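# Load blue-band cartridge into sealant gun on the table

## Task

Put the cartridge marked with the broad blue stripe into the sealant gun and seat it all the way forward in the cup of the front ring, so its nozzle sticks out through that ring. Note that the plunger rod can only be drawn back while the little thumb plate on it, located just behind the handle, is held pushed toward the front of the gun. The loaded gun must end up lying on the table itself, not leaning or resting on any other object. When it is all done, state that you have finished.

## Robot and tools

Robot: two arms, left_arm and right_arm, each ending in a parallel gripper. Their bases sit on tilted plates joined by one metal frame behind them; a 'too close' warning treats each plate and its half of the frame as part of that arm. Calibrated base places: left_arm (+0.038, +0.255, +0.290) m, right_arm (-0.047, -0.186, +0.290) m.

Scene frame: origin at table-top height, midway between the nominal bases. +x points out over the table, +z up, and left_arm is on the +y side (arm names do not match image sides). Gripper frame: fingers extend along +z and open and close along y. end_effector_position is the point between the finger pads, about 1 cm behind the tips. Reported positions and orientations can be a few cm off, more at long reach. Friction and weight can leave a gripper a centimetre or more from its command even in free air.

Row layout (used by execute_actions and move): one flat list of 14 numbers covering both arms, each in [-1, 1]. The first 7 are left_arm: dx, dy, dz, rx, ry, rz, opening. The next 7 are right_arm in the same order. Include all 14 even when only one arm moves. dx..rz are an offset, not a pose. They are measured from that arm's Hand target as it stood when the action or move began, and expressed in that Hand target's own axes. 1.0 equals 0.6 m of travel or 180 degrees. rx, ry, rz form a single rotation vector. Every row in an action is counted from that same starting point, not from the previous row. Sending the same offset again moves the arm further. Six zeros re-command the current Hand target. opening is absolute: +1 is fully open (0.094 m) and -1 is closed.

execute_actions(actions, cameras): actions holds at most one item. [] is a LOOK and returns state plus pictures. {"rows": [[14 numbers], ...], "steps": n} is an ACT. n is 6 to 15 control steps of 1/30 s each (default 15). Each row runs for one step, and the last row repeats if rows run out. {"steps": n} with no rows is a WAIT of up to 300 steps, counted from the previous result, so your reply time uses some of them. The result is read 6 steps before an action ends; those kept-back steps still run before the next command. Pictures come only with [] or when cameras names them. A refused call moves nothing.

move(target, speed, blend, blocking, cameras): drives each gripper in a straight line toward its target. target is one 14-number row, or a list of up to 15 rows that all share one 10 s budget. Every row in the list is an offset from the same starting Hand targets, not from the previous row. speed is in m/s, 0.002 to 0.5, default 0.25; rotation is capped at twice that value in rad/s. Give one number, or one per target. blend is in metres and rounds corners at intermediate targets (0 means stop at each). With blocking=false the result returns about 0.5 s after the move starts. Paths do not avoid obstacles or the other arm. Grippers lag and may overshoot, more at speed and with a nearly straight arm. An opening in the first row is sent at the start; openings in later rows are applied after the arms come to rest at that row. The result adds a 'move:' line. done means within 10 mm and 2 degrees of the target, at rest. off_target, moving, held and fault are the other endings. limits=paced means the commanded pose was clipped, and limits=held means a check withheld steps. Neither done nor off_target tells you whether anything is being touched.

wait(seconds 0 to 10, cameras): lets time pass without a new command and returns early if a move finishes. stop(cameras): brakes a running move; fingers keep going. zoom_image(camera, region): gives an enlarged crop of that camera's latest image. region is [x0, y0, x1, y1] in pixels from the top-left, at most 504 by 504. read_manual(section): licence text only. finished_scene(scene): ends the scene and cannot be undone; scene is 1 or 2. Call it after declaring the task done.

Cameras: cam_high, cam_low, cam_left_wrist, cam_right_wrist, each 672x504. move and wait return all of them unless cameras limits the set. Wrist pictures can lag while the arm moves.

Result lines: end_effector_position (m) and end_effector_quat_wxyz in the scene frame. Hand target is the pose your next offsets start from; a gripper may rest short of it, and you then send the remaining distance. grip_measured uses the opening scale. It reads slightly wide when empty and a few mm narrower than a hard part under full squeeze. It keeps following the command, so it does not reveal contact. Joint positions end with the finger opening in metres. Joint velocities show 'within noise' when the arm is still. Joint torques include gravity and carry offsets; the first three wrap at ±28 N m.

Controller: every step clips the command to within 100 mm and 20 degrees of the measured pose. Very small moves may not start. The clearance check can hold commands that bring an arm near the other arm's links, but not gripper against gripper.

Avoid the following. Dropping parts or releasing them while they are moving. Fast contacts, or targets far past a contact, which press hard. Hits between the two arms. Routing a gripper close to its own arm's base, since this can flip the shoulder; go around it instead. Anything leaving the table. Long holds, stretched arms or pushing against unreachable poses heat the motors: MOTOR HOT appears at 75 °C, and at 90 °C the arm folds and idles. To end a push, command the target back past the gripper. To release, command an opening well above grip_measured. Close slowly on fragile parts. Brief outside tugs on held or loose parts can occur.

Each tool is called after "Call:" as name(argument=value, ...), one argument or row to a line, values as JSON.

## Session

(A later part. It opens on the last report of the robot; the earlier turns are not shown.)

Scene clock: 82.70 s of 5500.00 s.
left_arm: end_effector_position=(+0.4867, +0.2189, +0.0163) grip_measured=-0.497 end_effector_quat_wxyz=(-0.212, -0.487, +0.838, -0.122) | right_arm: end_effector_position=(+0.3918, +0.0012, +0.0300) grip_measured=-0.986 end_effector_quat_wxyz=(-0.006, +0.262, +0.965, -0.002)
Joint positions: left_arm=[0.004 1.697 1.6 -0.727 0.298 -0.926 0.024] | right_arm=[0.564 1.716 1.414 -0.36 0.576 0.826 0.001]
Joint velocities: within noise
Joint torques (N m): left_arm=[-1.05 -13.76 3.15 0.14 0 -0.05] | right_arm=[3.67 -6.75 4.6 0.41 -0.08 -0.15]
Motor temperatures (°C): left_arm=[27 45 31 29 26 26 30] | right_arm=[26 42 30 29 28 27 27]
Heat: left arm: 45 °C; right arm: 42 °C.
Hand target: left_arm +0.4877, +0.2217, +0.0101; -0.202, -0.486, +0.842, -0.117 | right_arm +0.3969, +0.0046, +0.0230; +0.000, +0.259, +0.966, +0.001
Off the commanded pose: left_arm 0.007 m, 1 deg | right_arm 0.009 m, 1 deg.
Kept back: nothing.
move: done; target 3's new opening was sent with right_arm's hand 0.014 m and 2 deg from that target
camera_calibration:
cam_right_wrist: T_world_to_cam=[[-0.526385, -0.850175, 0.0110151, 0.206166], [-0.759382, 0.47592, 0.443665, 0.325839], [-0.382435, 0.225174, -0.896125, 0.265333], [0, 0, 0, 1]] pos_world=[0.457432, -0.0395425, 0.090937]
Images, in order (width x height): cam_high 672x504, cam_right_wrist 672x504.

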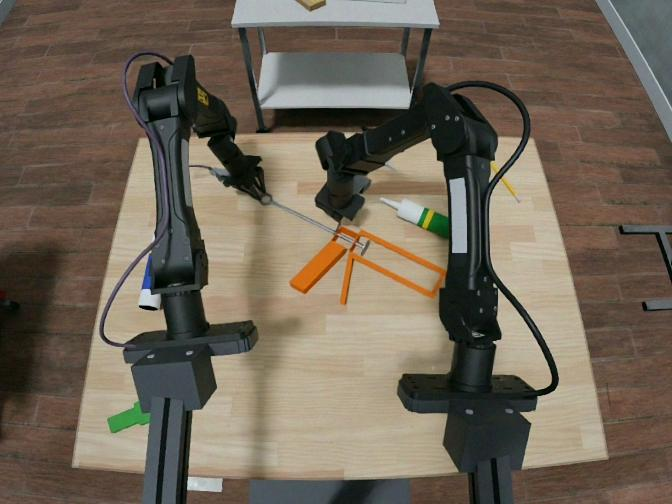

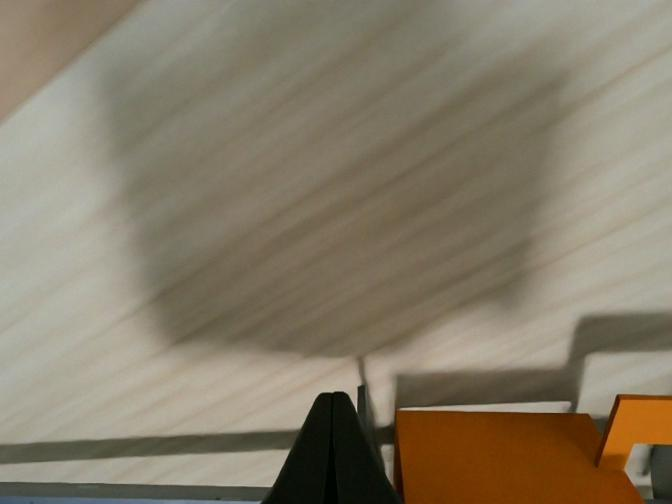

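Call:
wait(
  seconds=0,
  cameras=["cam_left_wrist"],
)

Call:
zoom_image(
  camera="cam_high",
  region=[220, 130, 480, 320],
)

Scene clock: 82.93 s of 5500.00 s.
left_arm: end_effector_position=(+0.4867, +0.2189, +0.0163) grip_measured=-0.497 end_effector_quat_wxyz=(-0.212, -0.487, +0.838, -0.122) | right_arm: end_effector_position=(+0.3918, +0.0012, +0.0300) grip_measured=-0.986 end_effector_quat_wxyz=(-0.006, +0.262, +0.965, -0.002)
Joint positions: left_arm=[0.004 1.697 1.6 -0.727 0.298 -0.926 0.024] | right_arm=[0.564 1.716 1.414 -0.36 0.576 0.826 0.001]
Joint velocities: within noise
Joint torques (N m): left_arm=[-1.05 -13.76 3.15 0.15 0 -0.05] | right_arm=[3.69 -6.74 4.62 0.41 -0.07 -0.15]
Motor temperatures (°C): left_arm=[27 45 31 29 26 26 30] | right_arm=[26 42 30 29 28 27 27]
Heat: left arm: 45 °C; right arm: 42 °C.
Hand target: left_arm +0.4877, +0.2217, +0.0101; -0.202, -0.486, +0.842, -0.117 | right_arm +0.3969, +0.0046, +0.0230; +0.000, +0.259, +0.966, +0.001
Off the commanded pose: left_arm 0.007 m, 1 deg | right_arm 0.009 m, 1 deg.
Steps of this call (1-7: nothing new was sent). Readings (end_effector_position of left_arm | right_arm):
1: (+0.4867, +0.2189, +0.0163) | (+0.3918, +0.0012, +0.0300)
2: (+0.4867, +0.2189, +0.0163) | (+0.3918, +0.0012, +0.0300)
4: (+0.4867, +0.2189, +0.0163) | (+0.3918, +0.0012, +0.0300)
7: the state above
camera_calibration:
cam_left_wrist: T_world_to_cam=[[0.863681, -0.503903, 0.0117119, -0.309357], [-0.308612, -0.510299, 0.802717, 0.287235], [-0.398515, -0.696905, -0.596246, 0.443224], [0, 0, 0, 1]] pos_world=[0.532461, 0.299575, 0.0373251]
Images, in order (width x height): cam_left_wrist 672x504.

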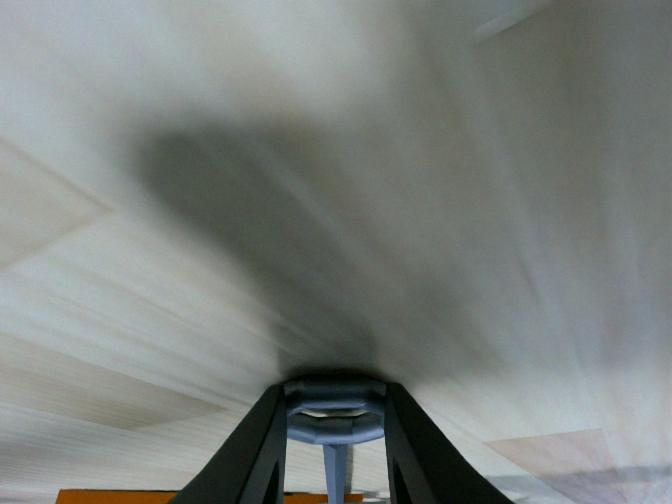

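This scene's latest camera images include none from cam_high. They are from: cam_left_wrist. cam_high's image comes with the result of a call that names it in "cameras".

Call:
move(
  target=[
    [0,0,0,0,0,0,0,0,0,0,0,0,0,-1],
    [0.0208,0,0.0106,0,0,0,0,0,0,0,0,0,0,-1],
  ],
  speed=0.1,
  cameras=["cam_left_wrist"],
)

Scene clock: 84.67 s of 5500.00 s.
left_arm: end_effector_position=(+0.4824, +0.2110, +0.0128) grip_measured=-0.002 end_effector_quat_wxyz=(-0.210, -0.485, +0.840, -0.123) | right_arm: end_effector_position=(+0.3918, +0.0012, +0.0300) grip_measured=-0.986 end_effector_quat_wxyz=(-0.006, +0.261, +0.965, -0.002)
Joint positions: left_arm=[-0.016 1.695 1.568 -0.691 0.284 -0.935 0.047] | right_arm=[0.564 1.716 1.414 -0.36 0.576 0.825 0.001]
Joint velocities: within noise
Joint torques (N m): left_arm=[-2.21 -14.8 1.63 0.19 -0.09 -0.08] | right_arm=[3.67 -6.75 4.6 0.41 -0.07 -0.14]
Motor temperatures (°C): left_arm=[27 45 31 29 26 26 29] | right_arm=[26 42 30 29 28 27 27]
Heat: left arm: 45 °C; right arm: 42 °C.
Hand target: left_arm +0.4808, +0.2095, +0.0102; -0.202, -0.486, +0.842, -0.117 | right_arm +0.3969, +0.0046, +0.0230; +0.000, +0.259, +0.966, +0.001
Off the commanded pose: left_arm 0.003 m, 1 deg | right_arm 0.009 m, 1 deg.
Kept back: nothing.
move: done
camera_calibration:
cam_left_wrist: T_world_to_cam=[[0.860984, -0.508346, 0.017078, -0.307386], [-0.315685, -0.507746, 0.801584, 0.287519], [-0.398811, -0.695542, -0.597638, 0.433723], [0, 0, 0, 1]] pos_world=[0.528393, 0.2914, 0.0339882]
Images, in order (width x height): cam_left_wrist 672x504.

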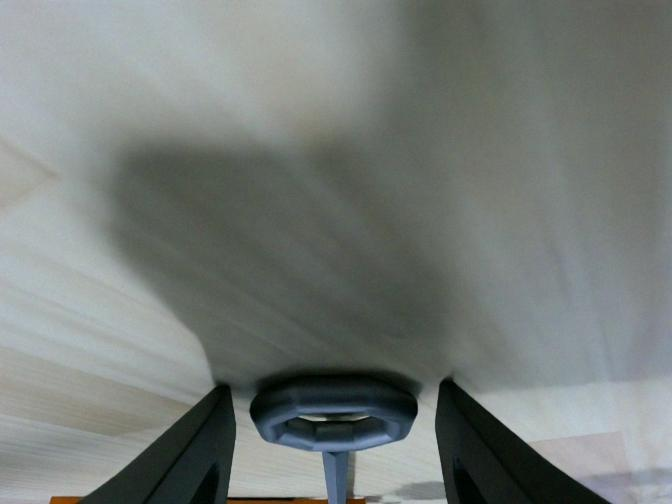

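Call:
move(
  target=[
    [0,0,0,0,0,0,-0.6,0,0,0,0,0,0,-1],
    [0,0,0,0,0,0,-0.6,0,-0.07,-0.005,0,0,0,-1],
  ],
  speed=0.06,
  cameras=["cam_left_wrist","cam_right_wrist","cam_high"],
)

Call:
zoom_image(
  camera="cam_high",
  region=[220, 130, 480, 320],
)

Scene clock: 86.60 s of 5500.00 s.
left_arm: end_effector_position=(+0.4767, +0.2003, +0.0141) grip_measured=-0.260 end_effector_quat_wxyz=(-0.222, -0.480, +0.839, -0.131) | right_arm: end_effector_position=(+0.3797, -0.0058, +0.0198) grip_measured=-0.986 end_effector_quat_wxyz=(+0.000, +0.271, +0.962, +0.035)
Joint positions: left_arm=[-0.033 1.695 1.553 -0.689 0.297 -0.937 0.035] | right_arm=[0.516 1.67 1.268 -0.187 0.48 0.783 0.001]
Joint velocities: within noise
Joint torques (N m): left_arm=[-0.9 -14.75 2.73 0.14 -0.07 -0.07] | right_arm=[1.83 -11.4 1.29 -0.2 0.32 -0.16]
Motor temperatures (°C): left_arm=[27 45 31 29 26 26 29] | right_arm=[26 42 30 29 28 27 27]
Heat: left arm: 45 °C; right arm: 42 °C.
Hand target: left_arm +0.4808, +0.2096, +0.0102; -0.202, -0.486, +0.842, -0.117 | right_arm +0.3758, -0.0318, +0.0259; +0.000, +0.259, +0.966, +0.001
Off the commanded pose: left_arm 0.011 m, 3 deg | right_arm 0.027 m, 4 deg.
Kept back: nothing.
move: off_target (left_arm, right_arm)
camera_calibration:
cam_left_wrist: T_world_to_cam=[[0.858258, -0.512772, 0.0213851, -0.305858], [-0.30938, -0.483683, 0.81874, 0.271173], [-0.409483, -0.709307, -0.573766, 0.432306], [0, 0, 0, 1]] pos_world=[0.523423, 0.280964, 0.0325632]
cam_right_wrist: T_world_to_cam=[[-0.542085, -0.837858, -0.0643216, 0.201481], [-0.764678, 0.460101, 0.451193, 0.326286], [-0.348442, 0.293771, -0.890105, 0.240458], [0, 0, 0, 1]] pos_world=[0.442509, -0.0519515, 0.0797746]
Images, in order (width x height): cam_high 672x504, cam_left_wrist 672x504, cam_right_wrist 672x504.

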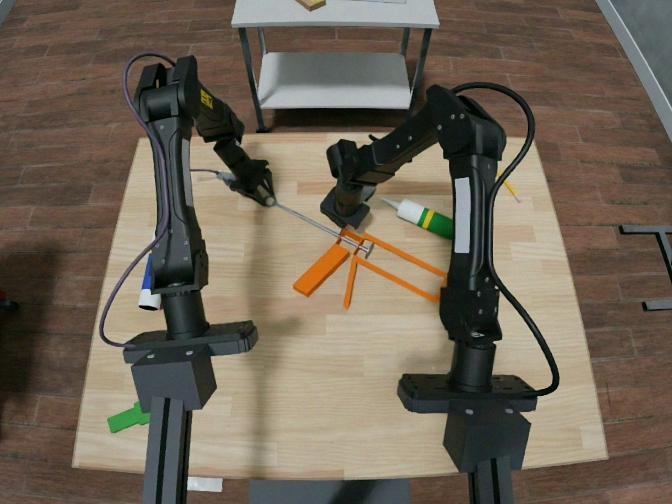

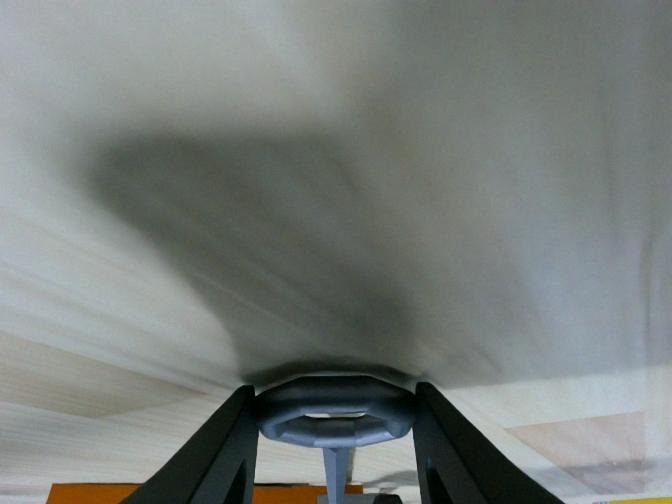

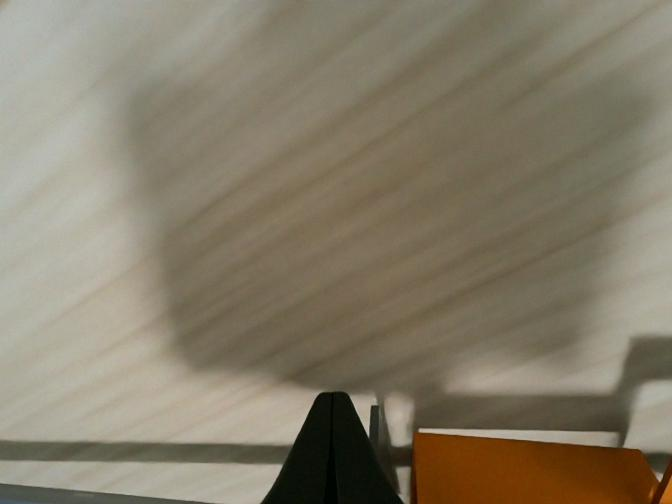

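Scaled by 1.938 from the camera's 672x504 image, which has a finer 960x720 frame.

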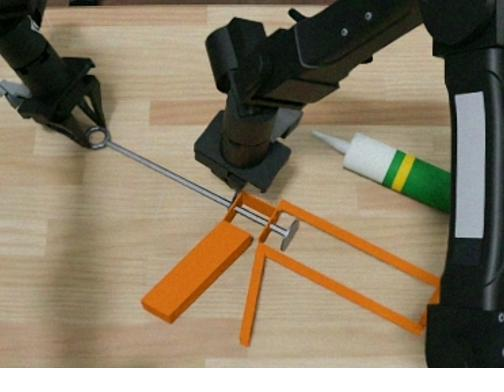

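Call:
move(
  target=[0,0,0,0,0,0,-0.6,0,-0.06,-0.012,0,0,0,-1],
  speed=0.06,
  cameras=["cam_right_wrist","cam_high"],
)

Call:
zoom_image(
  camera="cam_high",
  region=[220, 130, 480, 320],
)

Scene clock: 87.83 s of 5500.00 s.
left_arm: end_effector_position=(+0.4705, +0.1910, +0.0174) grip_measured=-0.260 end_effector_quat_wxyz=(-0.237, -0.475, +0.836, -0.136) | right_arm: end_effector_position=(+0.3732, -0.0276, +0.0322) grip_measured=-0.986 end_effector_quat_wxyz=(+0.009, +0.277, +0.959, +0.061)
Joint positions: left_arm=[-0.049 1.695 1.547 -0.706 0.309 -0.937 0.035] | right_arm=[0.466 1.554 1.126 -0.104 0.4 0.748 0.001]
Joint velocities: within noise
Joint torques (N m): left_arm=[0.09 -14.79 3.06 0.15 -0.2 -0.08] | right_arm=[0.43 -10.52 0.79 -0.38 0.57 -0.21]
Motor temperatures (°C): left_arm=[27 45 31 29 26 26 30] | right_arm=[26 43 30 29 28 27 27]
Heat: left arm: 45 °C; right arm: 43 °C.
Hand target: left_arm +0.4808, +0.2096, +0.0102; -0.202, -0.486, +0.842, -0.117 | right_arm +0.3578, -0.0631, +0.0330; +0.000, +0.259, +0.966, +0.001
Off the commanded pose: left_arm 0.022 m, 5 deg | right_arm 0.039 m, 7 deg.
Kept back: nothing.
move: off_target (left_arm, right_arm)
camera_calibration:
cam_right_wrist: T_world_to_cam=[[-0.55097, -0.826079, -0.118428, 0.185851], [-0.77179, 0.450413, 0.448853, 0.328176], [-0.317446, 0.338706, -0.885723, 0.245143], [0, 0, 0, 1]] pos_world=[0.433501, -0.0773181, 0.091836]
Images, in order (width x height): cam_high 672x504, cam_right_wrist 672x504.

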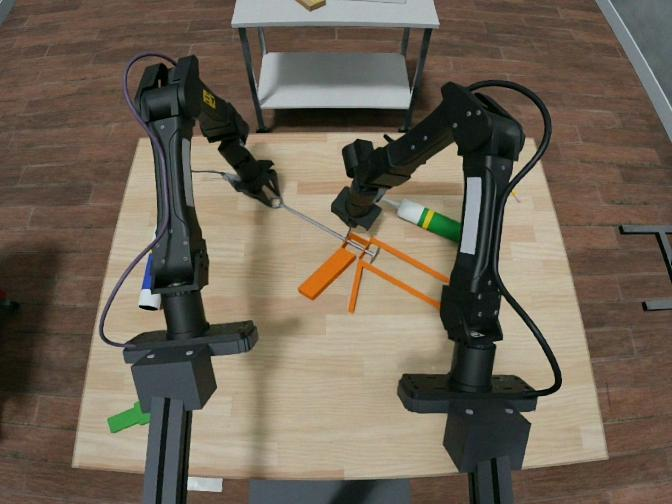

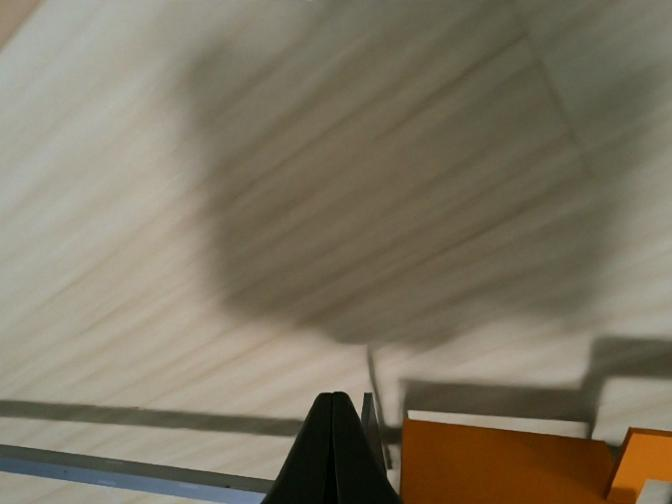

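Scaled by 1.938 from the camera's 672x504 image, which has a finer 960x720 frame.

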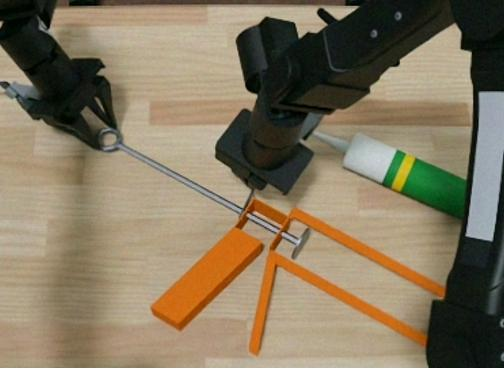

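Call:
move(
  target=[
    [0,0,0,0,0,0,-0.6,0,0.05,0,0,0,0,-1],
    [0,0,0,0,0,0,-0.6,0,0.05,-0.15,0,0,0,-1],
    [0,0,0,0,0,0,-0.6,0.0025,-0.1903,-0.445,0,0,0,-1],
  ],
  speed=0.2,
  blend=0.02,
)

Scene clock: 92.27 s of 5500.00 s.
left_arm: end_effector_position=(+0.4741, +0.1999, +0.0133) grip_measured=-0.260 end_effector_quat_wxyz=(-0.224, -0.481, +0.838, -0.127) | right_arm: end_effector_position=(+0.2942, -0.1569, +0.2968) grip_measured=-0.987 end_effector_quat_wxyz=(-0.017, +0.254, +0.967, +0.016)
Joint positions: left_arm=[-0.036 1.695 1.547 -0.687 0.29 -0.941 0.035] | right_arm=[1.217 0.765 1.168 -1.563 0.955 1.513 0.001]
Joint velocities: within noise
Joint torques (N m): left_arm=[-0.73 -14.75 3.17 0.12 -0.14 -0.07] | right_arm=[0.06 -0.5 4.55 -0.11 0.17 0.1]
Motor temperatures (°C): left_arm=[27 46 31 29 26 26 30] | right_arm=[26 43 30 29 28 27 27]
Heat: left arm: 46 °C; right arm: 43 °C.
Hand target: left_arm +0.4808, +0.2095, +0.0102; -0.202, -0.486, +0.842, -0.117 | right_arm +0.2992, -0.1614, +0.2999; +0.000, +0.259, +0.966, +0.001
Off the commanded pose: left_arm 0.012 m, 3 deg | right_arm 0.007 m, 3 deg.
joint sent to its limit (right arm) — joint 4 (wrist pitch), lower limit.
Kept back: nothing.
move: off_target (left_arm, right_arm); blend cut to 0.014 m at target 1
camera_calibration:
cam_left_wrist: T_world_to_cam=[[0.858568, -0.51253, 0.0131698, -0.303868], [-0.30365, -0.487629, 0.818544, 0.268942], [-0.413107, -0.706775, -0.574293, 0.431766], [0, 0, 0, 1]] pos_world=[0.520921, 0.280563, 0.0318209]
cam_right_wrist: T_world_to_cam=[[-0.513087, -0.858144, -0.0181959, 0.0209335], [-0.761067, 0.445038, 0.471929, 0.195814], [-0.396885, 0.255989, -0.881449, 0.507392], [0, 0, 0, 1]] pos_world=[0.361145, -0.199068, 0.35521]

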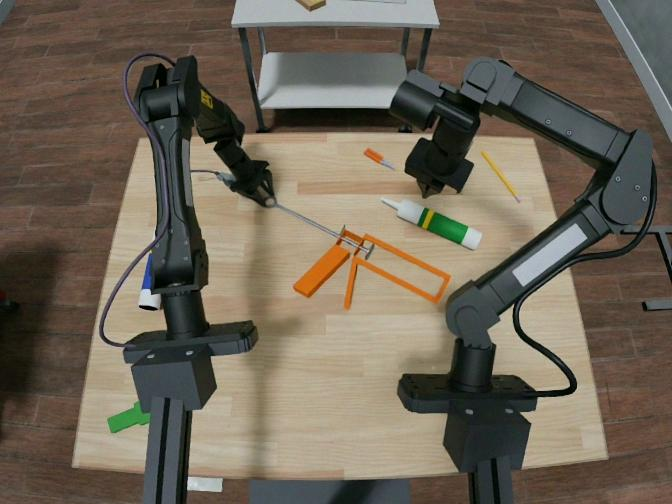

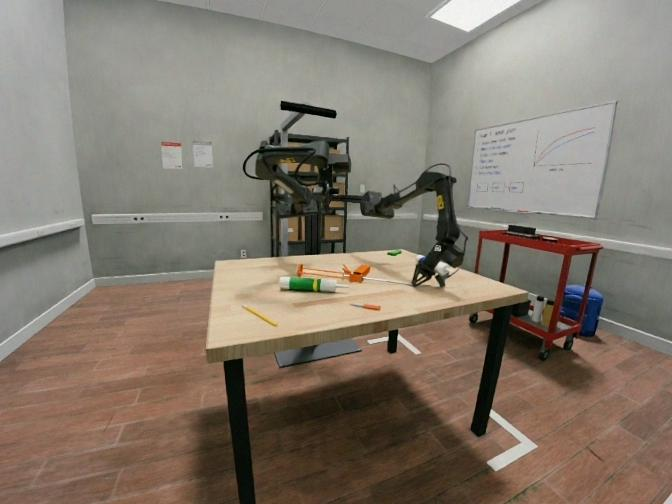

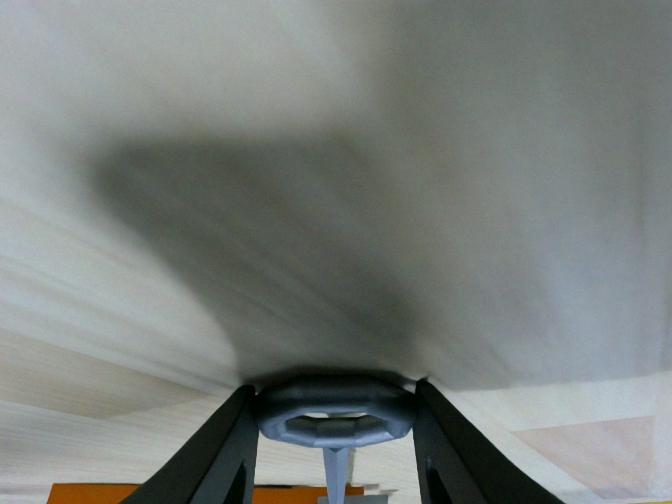

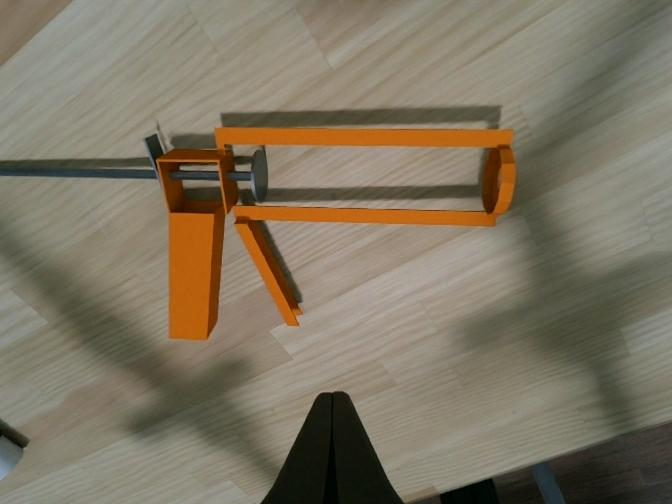

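Call:
execute_actions(
  actions=[],
  cameras=["all"],
)

Scene clock: 94.30 s of 5500.00 s.
left_arm: end_effector_position=(+0.4741, +0.1999, +0.0133) grip_measured=-0.260 end_effector_quat_wxyz=(-0.224, -0.481, +0.838, -0.127) | right_arm: end_effector_position=(+0.2938, -0.1575, +0.2968) grip_measured=-0.987 end_effector_quat_wxyz=(-0.018, +0.253, +0.967, +0.015)
Joint positions: left_arm=[-0.036 1.695 1.547 -0.687 0.29 -0.941 0.035] | right_arm=[1.217 0.765 1.168 -1.568 0.955 1.516 0.001]
Joint velocities: within noise
Joint torques (N m): left_arm=[-0.75 -14.75 3.17 0.12 -0.14 -0.07] | right_arm=[0.05 -0.47 4.55 -0.12 0.18 0.09]
Motor temperatures (°C): left_arm=[27 47 31 29 26 26 30] | right_arm=[26 42 30 29 28 27 27]
Heat: left arm: 47 °C; right arm: 42 °C.
Hand target: left_arm +0.4808, +0.2095, +0.0102; -0.202, -0.486, +0.842, -0.117 | right_arm +0.2992, -0.1614, +0.2999; +0.000, +0.259, +0.966, +0.001
Off the commanded pose: left_arm 0.012 m, 3 deg | right_arm 0.007 m, 3 deg.
Steps of this call (1-61: nothing new was sent). Readings (end_effector_position of left_arm | right_arm):
1: (+0.4741, +0.1999, +0.0133) | (+0.2940, -0.1571, +0.2968)
2: (+0.4741, +0.1999, +0.0133) | (+0.2940, -0.1571, +0.2968)
4: (+0.4741, +0.1999, +0.0133) | (+0.2939, -0.1573, +0.2968)
8: (+0.4741, +0.1999, +0.0133) | (+0.2939, -0.1573, +0.2968)
61: the state above
camera_calibration:
cam_left_wrist: T_world_to_cam=[[0.858568, -0.51253, 0.0131698, -0.303868], [-0.30365, -0.487629, 0.818544, 0.268942], [-0.413107, -0.706775, -0.574293, 0.431766], [0, 0, 0, 1]] pos_world=[0.520921, 0.280563, 0.0318209]
cam_right_wrist: T_world_to_cam=[[-0.512422, -0.858593, -0.0155716, 0.0190911], [-0.760763, 0.445475, 0.472008, 0.195749], [-0.398326, 0.253714, -0.881456, 0.507448], [0, 0, 0, 1]] pos_world=[0.360832, -0.199556, 0.355195]

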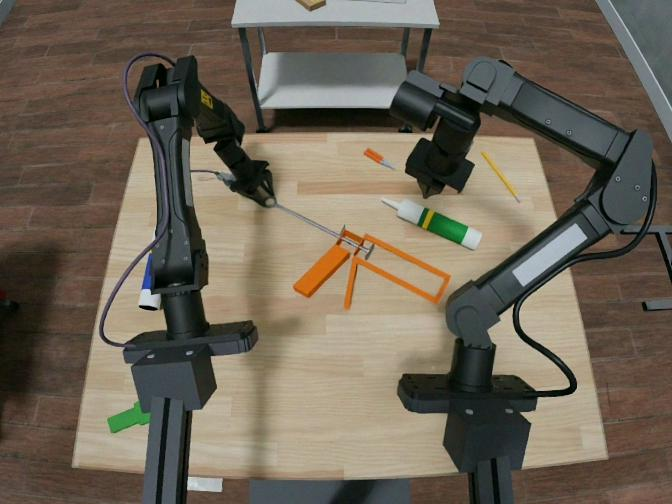

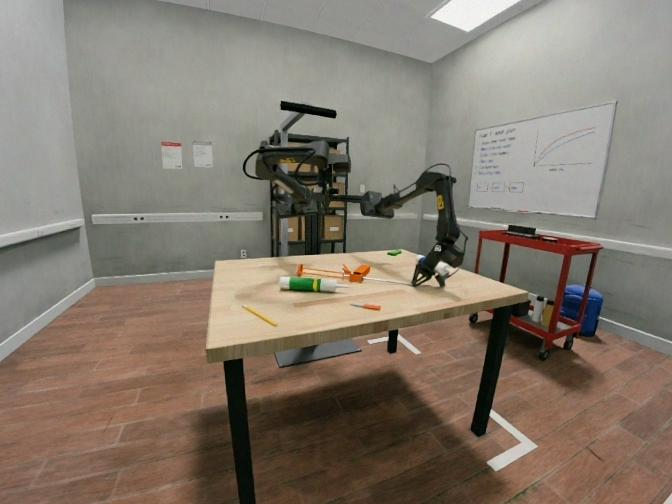

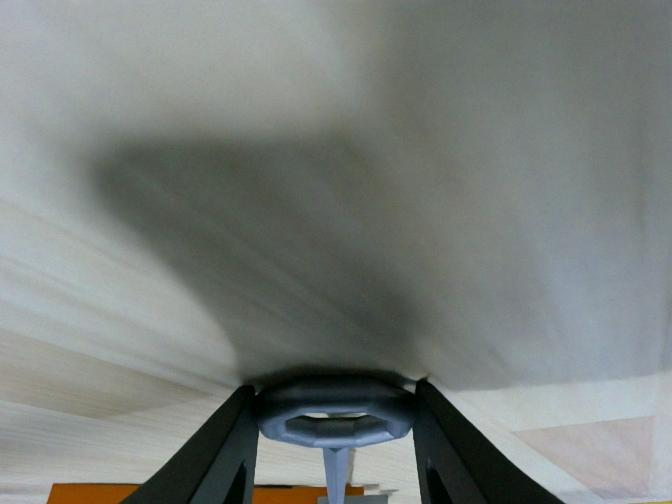

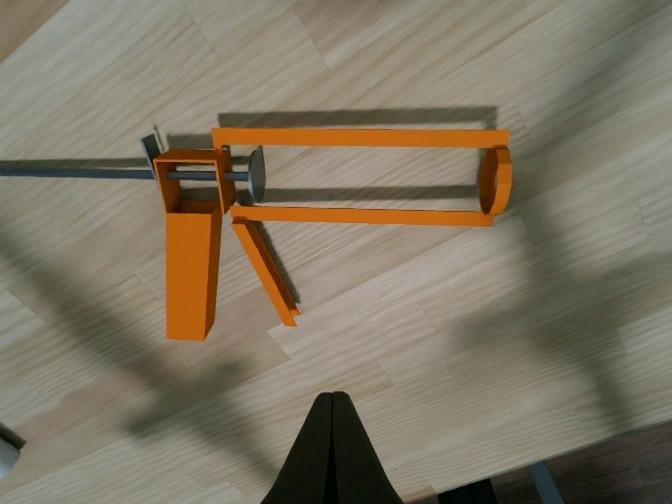

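Call:
zoom_image(
  camera="cam_high",
  region=[100, 200, 240, 330],
)

Call:
zoom_image(
  camera="cam_right_wrist",
  region=[120, 100, 320, 260],
)

Call:
zoom_image(
  camera="cam_low",
  region=[380, 230, 500, 310],
)

Scaled by 3.600 from the camera's 672x504 image, which has a finer 960x720 frame.

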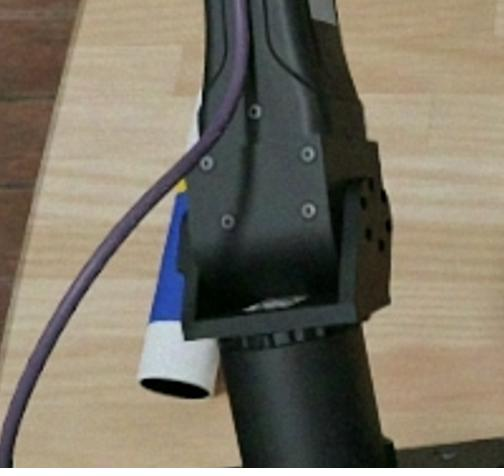

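Scaled by 2.520 from the camera's 672x504 image, which has a finer 960x720 frame.

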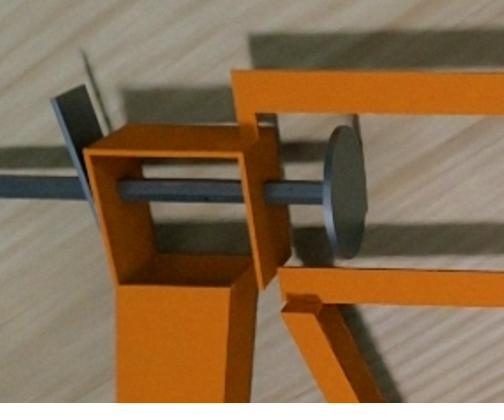

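Scaled by 4.200 from the camera's 672x504 image, which has a finer 960x720 frame.

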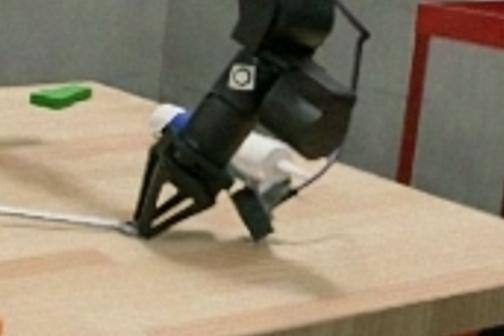

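Call:
move(
  target=[0,0,0,0,0,0,-0.6, 0,0.0917,0.2167,0,0,0,-1],
  cameras=["cam_right_wrist"],
)

Call:
zoom_image(
  camera="cam_right_wrist",
  region=[60, 40, 360, 265],
)

Scene clock: 101.90 s of 5500.00 s.
left_arm: end_effector_position=(+0.4741, +0.1999, +0.0133) grip_measured=-0.260 end_effector_quat_wxyz=(-0.224, -0.481, +0.838, -0.127) | right_arm: end_effector_position=(+0.3268, -0.1162, +0.1756) grip_measured=-0.987 end_effector_quat_wxyz=(-0.001, +0.265, +0.964, -0.001)
Joint positions: left_arm=[-0.036 1.695 1.547 -0.687 0.29 -0.941 0.035] | right_arm=[0.572 0.953 0.938 -0.64 0.585 0.832 0.001]
Joint velocities: within noise
Joint torques (N m): left_arm=[-0.75 -14.76 3.17 0.12 -0.14 -0.07] | right_arm=[0.46 -4.46 3.32 0.48 -0.09 -0.14]
Motor temperatures (°C): left_arm=[27 48 31 29 26 26 30] | right_arm=[26 40 31 29 28 27 27]
Heat: left arm: 48 °C; right arm: 40 °C.
Hand target: left_arm +0.4808, +0.2095, +0.0102; -0.202, -0.486, +0.842, -0.117 | right_arm +0.3269, -0.1136, +0.1699; +0.000, +0.259, +0.966, +0.001
Off the commanded pose: left_arm 0.012 m, 3 deg | right_arm 0.006 m, 1 deg.
Kept back: nothing.
move: off_target (left_arm)
camera_calibration:
cam_right_wrist: T_world_to_cam=[[-0.532122, -0.846649, 0.0055855, 0.0737581], [-0.760669, 0.480959, 0.43596, 0.270063], [-0.371792, 0.227735, -0.899949, 0.394842], [0, 0, 0, 1]] pos_world=[0.391475, -0.157361, 0.237189]
Images, in order (width x height): cam_right_wrist 672x504.

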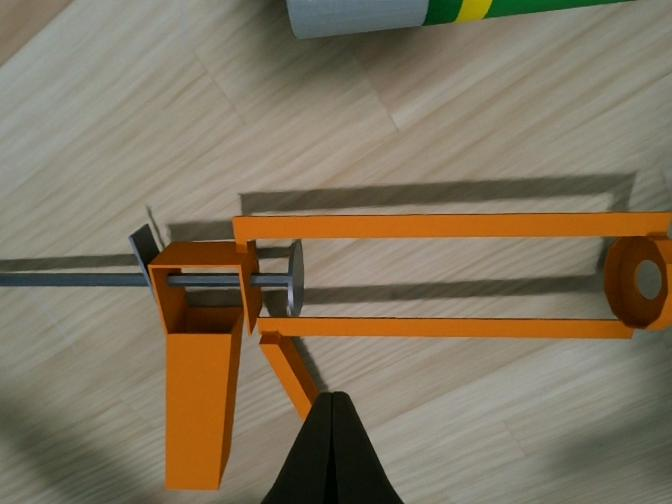

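Scaled by 1.680 from the camera's 672x504 image, which has a finer 960x720 frame.

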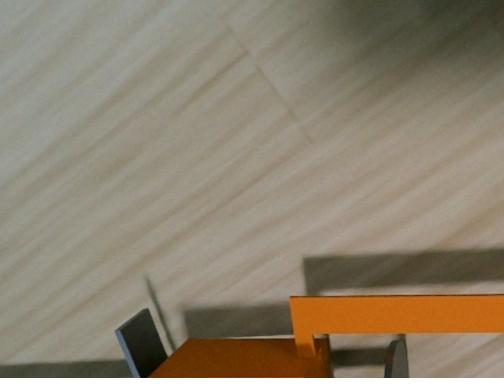

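Call:
zoom_image(
  camera="cam_right_wrist",
  region=[110, 180, 350, 360],
)

Call:
zoom_image(
  camera="cam_right_wrist",
  region=[540, 180, 672, 360],
)

Scaled by 2.100 from the camera's 672x504 image, which has a finer 960x720 frame.

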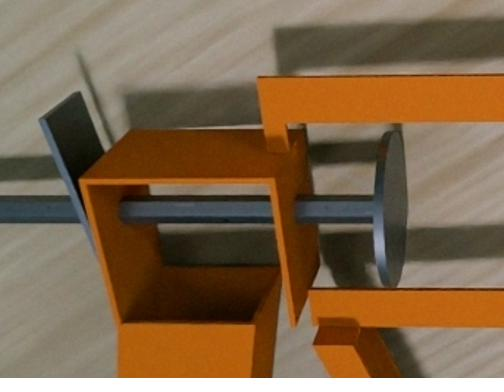

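Scaled by 2.800 from the camera's 672x504 image, which has a finer 960x720 frame.

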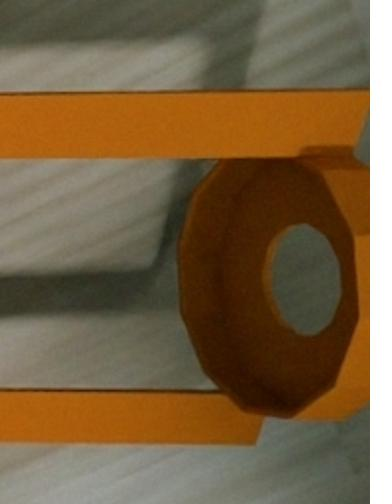

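Call:
zoom_image(
  camera="cam_low",
  region=[280, 245, 400, 300],
)

This scene's latest camera images include none from cam_low. They are from: cam_right_wrist. cam_low's image comes with the result of a call that names it in "cameras".

Call:
execute_actions(
  actions=[],
  cameras=["cam_low"],
)

Call:
zoom_image(
  camera="cam_low",
  region=[290, 250, 390, 295],
)

Scene clock: 103.73 s of 5500.00 s.
left_arm: end_effector_position=(+0.4741, +0.1999, +0.0133) grip_measured=-0.260 end_effector_quat_wxyz=(-0.224, -0.481, +0.838, -0.127) | right_arm: end_effector_position=(+0.3269, -0.1159, +0.1755) grip_measured=-0.987 end_effector_quat_wxyz=(-0.001, +0.264, +0.964, +0.000)
Joint positions: left_arm=[-0.036 1.695 1.547 -0.687 0.29 -0.941 0.035] | right_arm=[0.571 0.953 0.938 -0.638 0.584 0.831 0.001]
Joint velocities: within noise
Joint torques (N m): left_arm=[-0.75 -14.75 3.17 0.12 -0.14 -0.07] | right_arm=[0.47 -4.46 3.33 0.49 -0.09 -0.14]
Motor temperatures (°C): left_arm=[27 48 31 29 26 26 30] | right_arm=[26 40 31 29 28 27 27]
Heat: left arm: 48 °C; right arm: 40 °C.
Hand target: left_arm +0.4808, +0.2095, +0.0102; -0.202, -0.486, +0.842, -0.117 | right_arm +0.3269, -0.1136, +0.1699; +0.000, +0.259, +0.966, +0.001
Off the commanded pose: left_arm 0.012 m, 3 deg | right_arm 0.006 m, 1 deg.
Steps of this call (1-55: nothing new was sent). Readings (end_effector_position of left_arm | right_arm):
1: (+0.4741, +0.1999, +0.0133) | (+0.3266, -0.1162, +0.1755)
2: (+0.4741, +0.1999, +0.0133) | (+0.3266, -0.1163, +0.1755)
4: (+0.4741, +0.1999, +0.0133) | (+0.3266, -0.1163, +0.1755)
8: (+0.4741, +0.1999, +0.0133) | (+0.3269, -0.1159, +0.1755)
55: the state above
Images, in order (width x height): cam_low 672x504.

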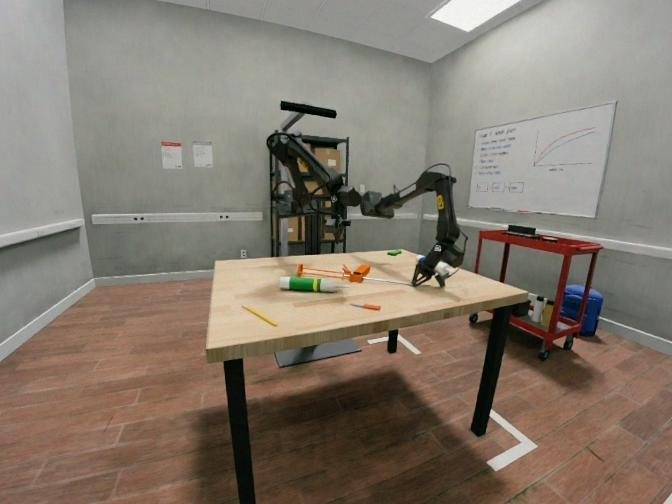

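Scaled by 5.040 from the camera's 672x504 image, which has a finer 960x720 frame.

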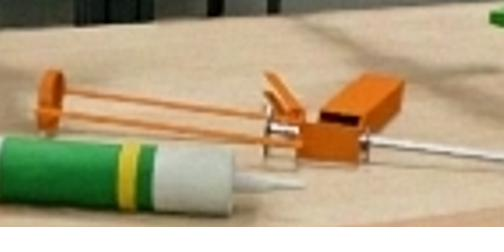

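Call:
move(
  target=[0,0,0,0,0,0,-0.6, 0.0503,0.181,0.1765,0,0,0,-0.49],
  speed=0.15,
  cameras=["cam_right_wrist"],
)

Scene clock: 108.47 s of 5500.00 s.
left_arm: end_effector_position=(+0.4741, +0.1999, +0.0133) grip_measured=-0.260 end_effector_quat_wxyz=(-0.224, -0.481, +0.838, -0.127) | right_arm: end_effector_position=(+0.3467, -0.0141, +0.0637) grip_measured=-0.491 end_effector_quat_wxyz=(-0.016, +0.248, +0.969, -0.004)
Joint positions: left_arm=[-0.036 1.695 1.547 -0.687 0.29 -0.941 0.035] | right_arm=[0.614 1.54 1.167 -0.333 0.607 0.848 0.024]
Joint velocities: within noise
Joint torques (N m): left_arm=[-0.75 -14.76 3.17 0.12 -0.14 -0.07] | right_arm=[5.45 -6 4.36 0.4 0.2 0.09]
Motor temperatures (°C): left_arm=[27 49 31 29 26 26 30] | right_arm=[26 39 31 29 28 27 27]
Heat: left arm: 49 °C; right arm: 39 °C.
Hand target: left_arm +0.4808, +0.2095, +0.0102; -0.202, -0.486, +0.842, -0.117 | right_arm +0.3551, -0.0043, +0.0642; +0.000, +0.259, +0.966, +0.001
Off the commanded pose: left_arm 0.012 m, 3 deg | right_arm 0.013 m, 2 deg.
Kept back: nothing.
move: off_target (left_arm, right_arm)
camera_calibration:
cam_right_wrist: T_world_to_cam=[[-0.501537, -0.86493, 0.0188946, 0.159706], [-0.763792, 0.452937, 0.459858, 0.284069], [-0.406303, 0.216204, -0.887791, 0.289353], [0, 0, 0, 1]] pos_world=[0.414633, -0.0530902, 0.123236]
Images, in order (width x height): cam_right_wrist 672x504.

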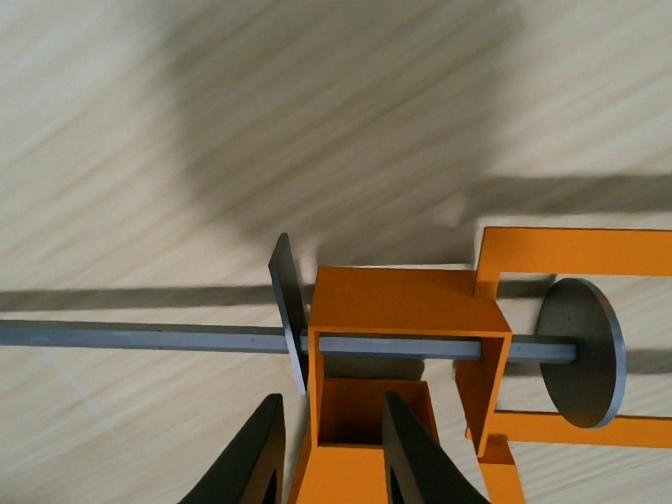

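Call:
move(
  target=[0,0,0,0,0,0,-0.6, 0.0015,0.010,0.0167,0,0,0,-0.49],
  speed=0.1,
  cameras=["cam_right_wrist"],
)

Scene clock: 110.40 s of 5500.00 s.
left_arm: end_effector_position=(+0.4741, +0.1999, +0.0133) grip_measured=-0.260 end_effector_quat_wxyz=(-0.224, -0.481, +0.838, -0.127) | right_arm: end_effector_position=(+0.3493, -0.0075, +0.0557) grip_measured=-0.491 end_effector_quat_wxyz=(-0.014, +0.249, +0.968, -0.004)
Joint positions: left_arm=[-0.036 1.695 1.547 -0.687 0.29 -0.941 0.035] | right_arm=[0.614 1.58 1.194 -0.316 0.608 0.848 0.024]
Joint velocities: within noise
Joint torques (N m): left_arm=[-0.75 -14.76 3.17 0.12 -0.13 -0.07] | right_arm=[5.03 -5.9 4.27 0.42 0.15 0.04]
Motor temperatures (°C): left_arm=[27 49 31 29 26 26 30] | right_arm=[26 39 31 29 28 27 27]
Heat: left arm: 49 °C; right arm: 39 °C.
Hand target: left_arm +0.4808, +0.2095, +0.0102; -0.202, -0.486, +0.842, -0.117 | right_arm +0.3574, +0.0013, +0.0542; +0.000, +0.259, +0.966, +0.001
Off the commanded pose: left_arm 0.012 m, 3 deg | right_arm 0.012 m, 2 deg.
Kept back: nothing.
move: off_target (left_arm, right_arm)
camera_calibration:
cam_right_wrist: T_world_to_cam=[[-0.503518, -0.863808, 0.0174866, 0.167673], [-0.764406, 0.454827, 0.456964, 0.287155], [-0.402683, 0.216723, -0.889313, 0.280698], [0, 0, 0, 1]] pos_world=[0.416962, -0.0466021, 0.115477]
Images, in order (width x height): cam_right_wrist 672x504.

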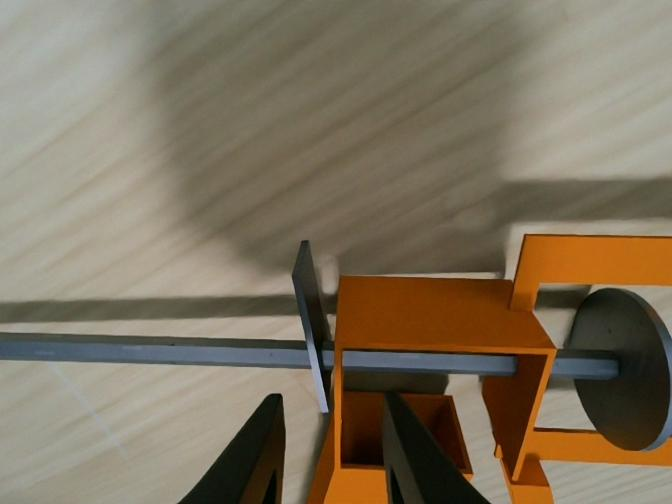

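Call:
move(
  target=[0,0,0,0,0,0,-0.6, 0.001,0.004,0.0225,0,0,0,-0.49],
  speed=0.06,
  cameras=["cam_right_wrist"],
)

Scene clock: 112.00 s of 5500.00 s.
left_arm: end_effector_position=(+0.4741, +0.1999, +0.0133) grip_measured=-0.260 end_effector_quat_wxyz=(-0.224, -0.481, +0.838, -0.127) | right_arm: end_effector_position=(+0.3507, +0.0002, +0.0461) grip_measured=-0.491 end_effector_quat_wxyz=(-0.011, +0.252, +0.968, -0.001)
Joint positions: left_arm=[-0.036 1.695 1.547 -0.687 0.29 -0.941 0.035] | right_arm=[0.614 1.621 1.213 -0.282 0.608 0.848 0.024]
Joint velocities: within noise
Joint torques (N m): left_arm=[-0.75 -14.76 3.17 0.12 -0.14 -0.07] | right_arm=[3.71 -5.97 4.23 0.42 0.03 -0.11]
Motor temperatures (°C): left_arm=[27 49 31 29 26 26 30] | right_arm=[26 39 31 29 28 27 27]
Heat: left arm: 49 °C; right arm: 39 °C.
Hand target: left_arm +0.4808, +0.2095, +0.0102; -0.202, -0.486, +0.842, -0.117 | right_arm +0.3581, +0.0038, +0.0408; +0.000, +0.259, +0.966, +0.001
Off the commanded pose: left_arm 0.012 m, 3 deg | right_arm 0.010 m, 2 deg.
Kept back: nothing.
move: off_target (left_arm)
camera_calibration:
cam_right_wrist: T_world_to_cam=[[-0.508871, -0.860772, 0.0110389, 0.177347], [-0.765309, 0.458233, 0.452023, 0.28964], [-0.394147, 0.221573, -0.891938, 0.268127], [0, 0, 0, 1]] pos_world=[0.417593, -0.0394769, 0.106271]
Images, in order (width x height): cam_right_wrist 672x504.

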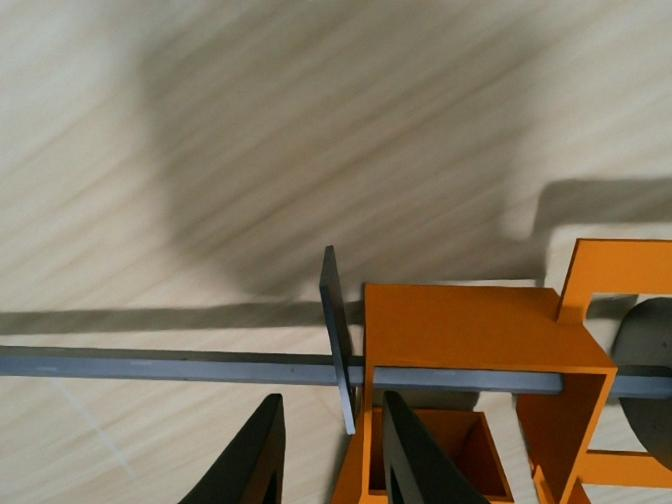

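Call:
move(
  target=[0,0,0,0,0,0,-0.6, -0.004,-0.003,0.0095,0,0,0,-0.49],
  speed=0.05,
  cameras=["cam_right_wrist"],
)

Scene clock: 113.00 s of 5500.00 s.
left_arm: end_effector_position=(+0.4741, +0.1999, +0.0133) grip_measured=-0.260 end_effector_quat_wxyz=(-0.224, -0.481, +0.838, -0.127) | right_arm: end_effector_position=(+0.3521, -0.0036, +0.0409) grip_measured=-0.491 end_effector_quat_wxyz=(-0.008, +0.258, +0.966, -0.005)
Joint positions: left_arm=[-0.036 1.695 1.547 -0.687 0.29 -0.941 0.035] | right_arm=[0.599 1.631 1.214 -0.268 0.607 0.851 0.024]
Joint velocities: within noise
Joint torques (N m): left_arm=[-0.75 -14.76 3.17 0.12 -0.14 -0.07] | right_arm=[3.52 -6.02 4.23 0.43 -0.09 -0.14]
Motor temperatures (°C): left_arm=[27 49 31 29 26 26 30] | right_arm=[26 39 31 29 28 27 27]
Heat: left arm: 49 °C; right arm: 39 °C.
Hand target: left_arm +0.4808, +0.2095, +0.0102; -0.202, -0.486, +0.842, -0.117 | right_arm +0.3593, +0.0010, +0.0350; +0.000, +0.259, +0.966, +0.001
Off the commanded pose: left_arm 0.012 m, 3 deg | right_arm 0.010 m, 1 deg.
Kept back: nothing.
move: off_target (left_arm)
camera_calibration:
cam_right_wrist: T_world_to_cam=[[-0.520881, -0.853448, 0.0176096, 0.178822], [-0.760157, 0.473132, 0.445317, 0.293311], [-0.388387, 0.218571, -0.8952, 0.262969], [0, 0, 0, 1]] pos_world=[0.418241, -0.0436369, 0.101644]
Images, in order (width x height): cam_right_wrist 672x504.

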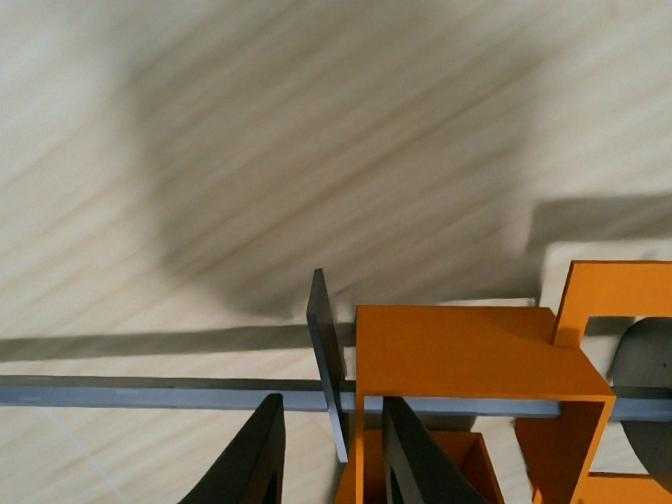

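Call:
move(
  target=[0,0,0,0,0,0,-0.6, 0,0,0,0,0,0,-1],
  speed=0.05,
  cameras=["cam_right_wrist"],
)

Scene clock: 113.97 s of 5500.00 s.
left_arm: end_effector_position=(+0.4748, +0.2007, +0.0129) grip_measured=-0.260 end_effector_quat_wxyz=(-0.222, -0.481, +0.839, -0.128) | right_arm: end_effector_position=(+0.3508, -0.0080, +0.0403) grip_measured=-0.979 end_effector_quat_wxyz=(-0.007, +0.256, +0.967, -0.015)
Joint positions: left_arm=[-0.034 1.695 1.547 -0.684 0.29 -0.94 0.035] | right_arm=[0.596 1.631 1.214 -0.279 0.622 0.851 0.001]
Joint velocities: within noise
Joint torques (N m): left_arm=[-0.84 -14.76 3.18 0.11 -0.12 -0.07] | right_arm=[3.67 -6.08 4.18 0.54 -0.11 -0.14]
Motor temperatures (°C): left_arm=[27 49 31 29 26 26 30] | right_arm=[26 39 31 29 28 27 27]
Heat: left arm: 49 °C; right arm: 39 °C.
Hand target: left_arm +0.4808, +0.2095, +0.0102; -0.202, -0.486, +0.842, -0.117 | right_arm +0.3594, +0.0009, +0.0350; +0.000, +0.259, +0.966, +0.001
Off the commanded pose: left_arm 0.011 m, 3 deg | right_arm 0.013 m, 2 deg.
Kept back: nothing.
move: off_target (left_arm, right_arm)
camera_calibration:
cam_right_wrist: T_world_to_cam=[[-0.516194, -0.855697, 0.0364274, 0.171992], [-0.760955, 0.477729, 0.439002, 0.295257], [-0.393055, 0.19889, -0.897748, 0.264557], [0, 0, 0, 1]] pos_world=[0.417444, -0.0464975, 0.101622]
Images, in order (width x height): cam_right_wrist 672x504.

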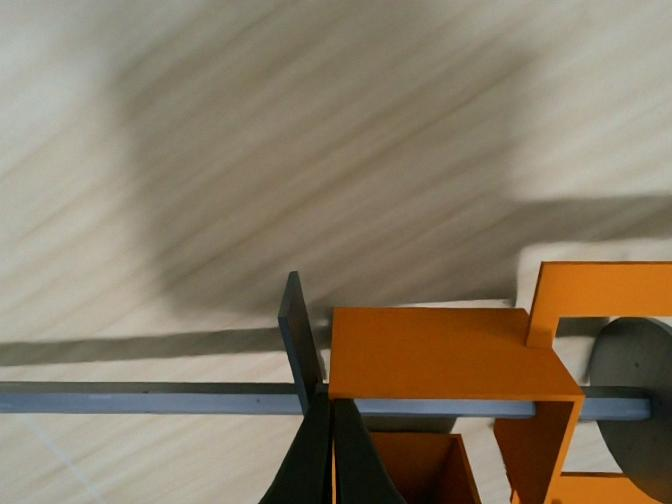

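Call:
move(
  target=[
    [0,0,0,0,0,0,-0.6, 0,0,0,0,0,0,-0.49],
    [0,0,0,0,0,0,-0.6, -0.001,0.002,0.010,0,0,0,-0.49],
  ],
  speed=0.04,
  cameras=["cam_right_wrist"],
)

Scene clock: 115.87 s of 5500.00 s.
left_arm: end_effector_position=(+0.4748, +0.2007, +0.0129) grip_measured=-0.260 end_effector_quat_wxyz=(-0.222, -0.481, +0.839, -0.128) | right_arm: end_effector_position=(+0.3511, -0.0023, +0.0353) grip_measured=-0.491 end_effector_quat_wxyz=(-0.012, +0.257, +0.966, -0.005)
Joint positions: left_arm=[-0.034 1.695 1.547 -0.684 0.29 -0.94 0.035] | right_arm=[0.592 1.649 1.224 -0.264 0.598 0.846 0.024]
Joint velocities: within noise
Joint torques (N m): left_arm=[-0.85 -14.75 3.18 0.11 -0.12 -0.07] | right_arm=[3.45 -6.05 4.3 0.51 -0.07 -0.16]
Motor temperatures (°C): left_arm=[27 50 31 29 26 26 30] | right_arm=[26 39 31 29 28 27 27]
Heat: left arm: 50 °C; right arm: 39 °C.
Hand target: left_arm +0.4808, +0.2095, +0.0102; -0.202, -0.486, +0.842, -0.117 | right_arm +0.3603, +0.0017, +0.0290; +0.000, +0.259, +0.966, +0.001
Off the commanded pose: left_arm 0.011 m, 3 deg | right_arm 0.012 m, 2 deg.
Kept back: nothing.
move: off_target (left_arm, right_arm)
camera_calibration:
cam_right_wrist: T_world_to_cam=[[-0.518097, -0.855091, 0.019879, 0.178389], [-0.758532, 0.470083, 0.451278, 0.293645], [-0.395228, 0.218727, -0.892162, 0.259593], [0, 0, 0, 1]] pos_world=[0.41776, -0.0422783, 0.0955375]
Images, in order (width x height): cam_right_wrist 672x504.

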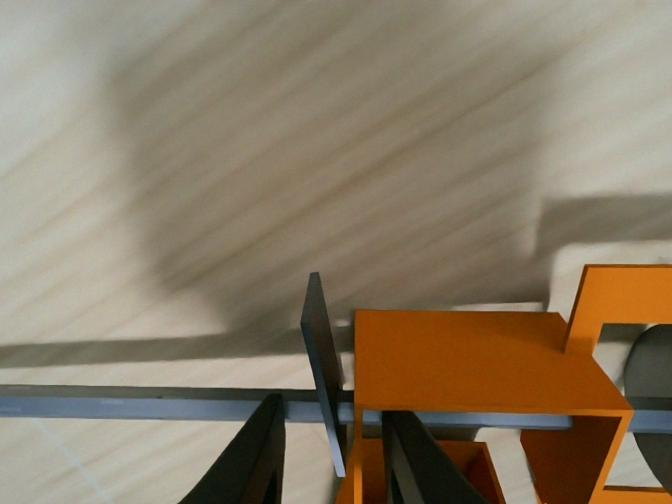

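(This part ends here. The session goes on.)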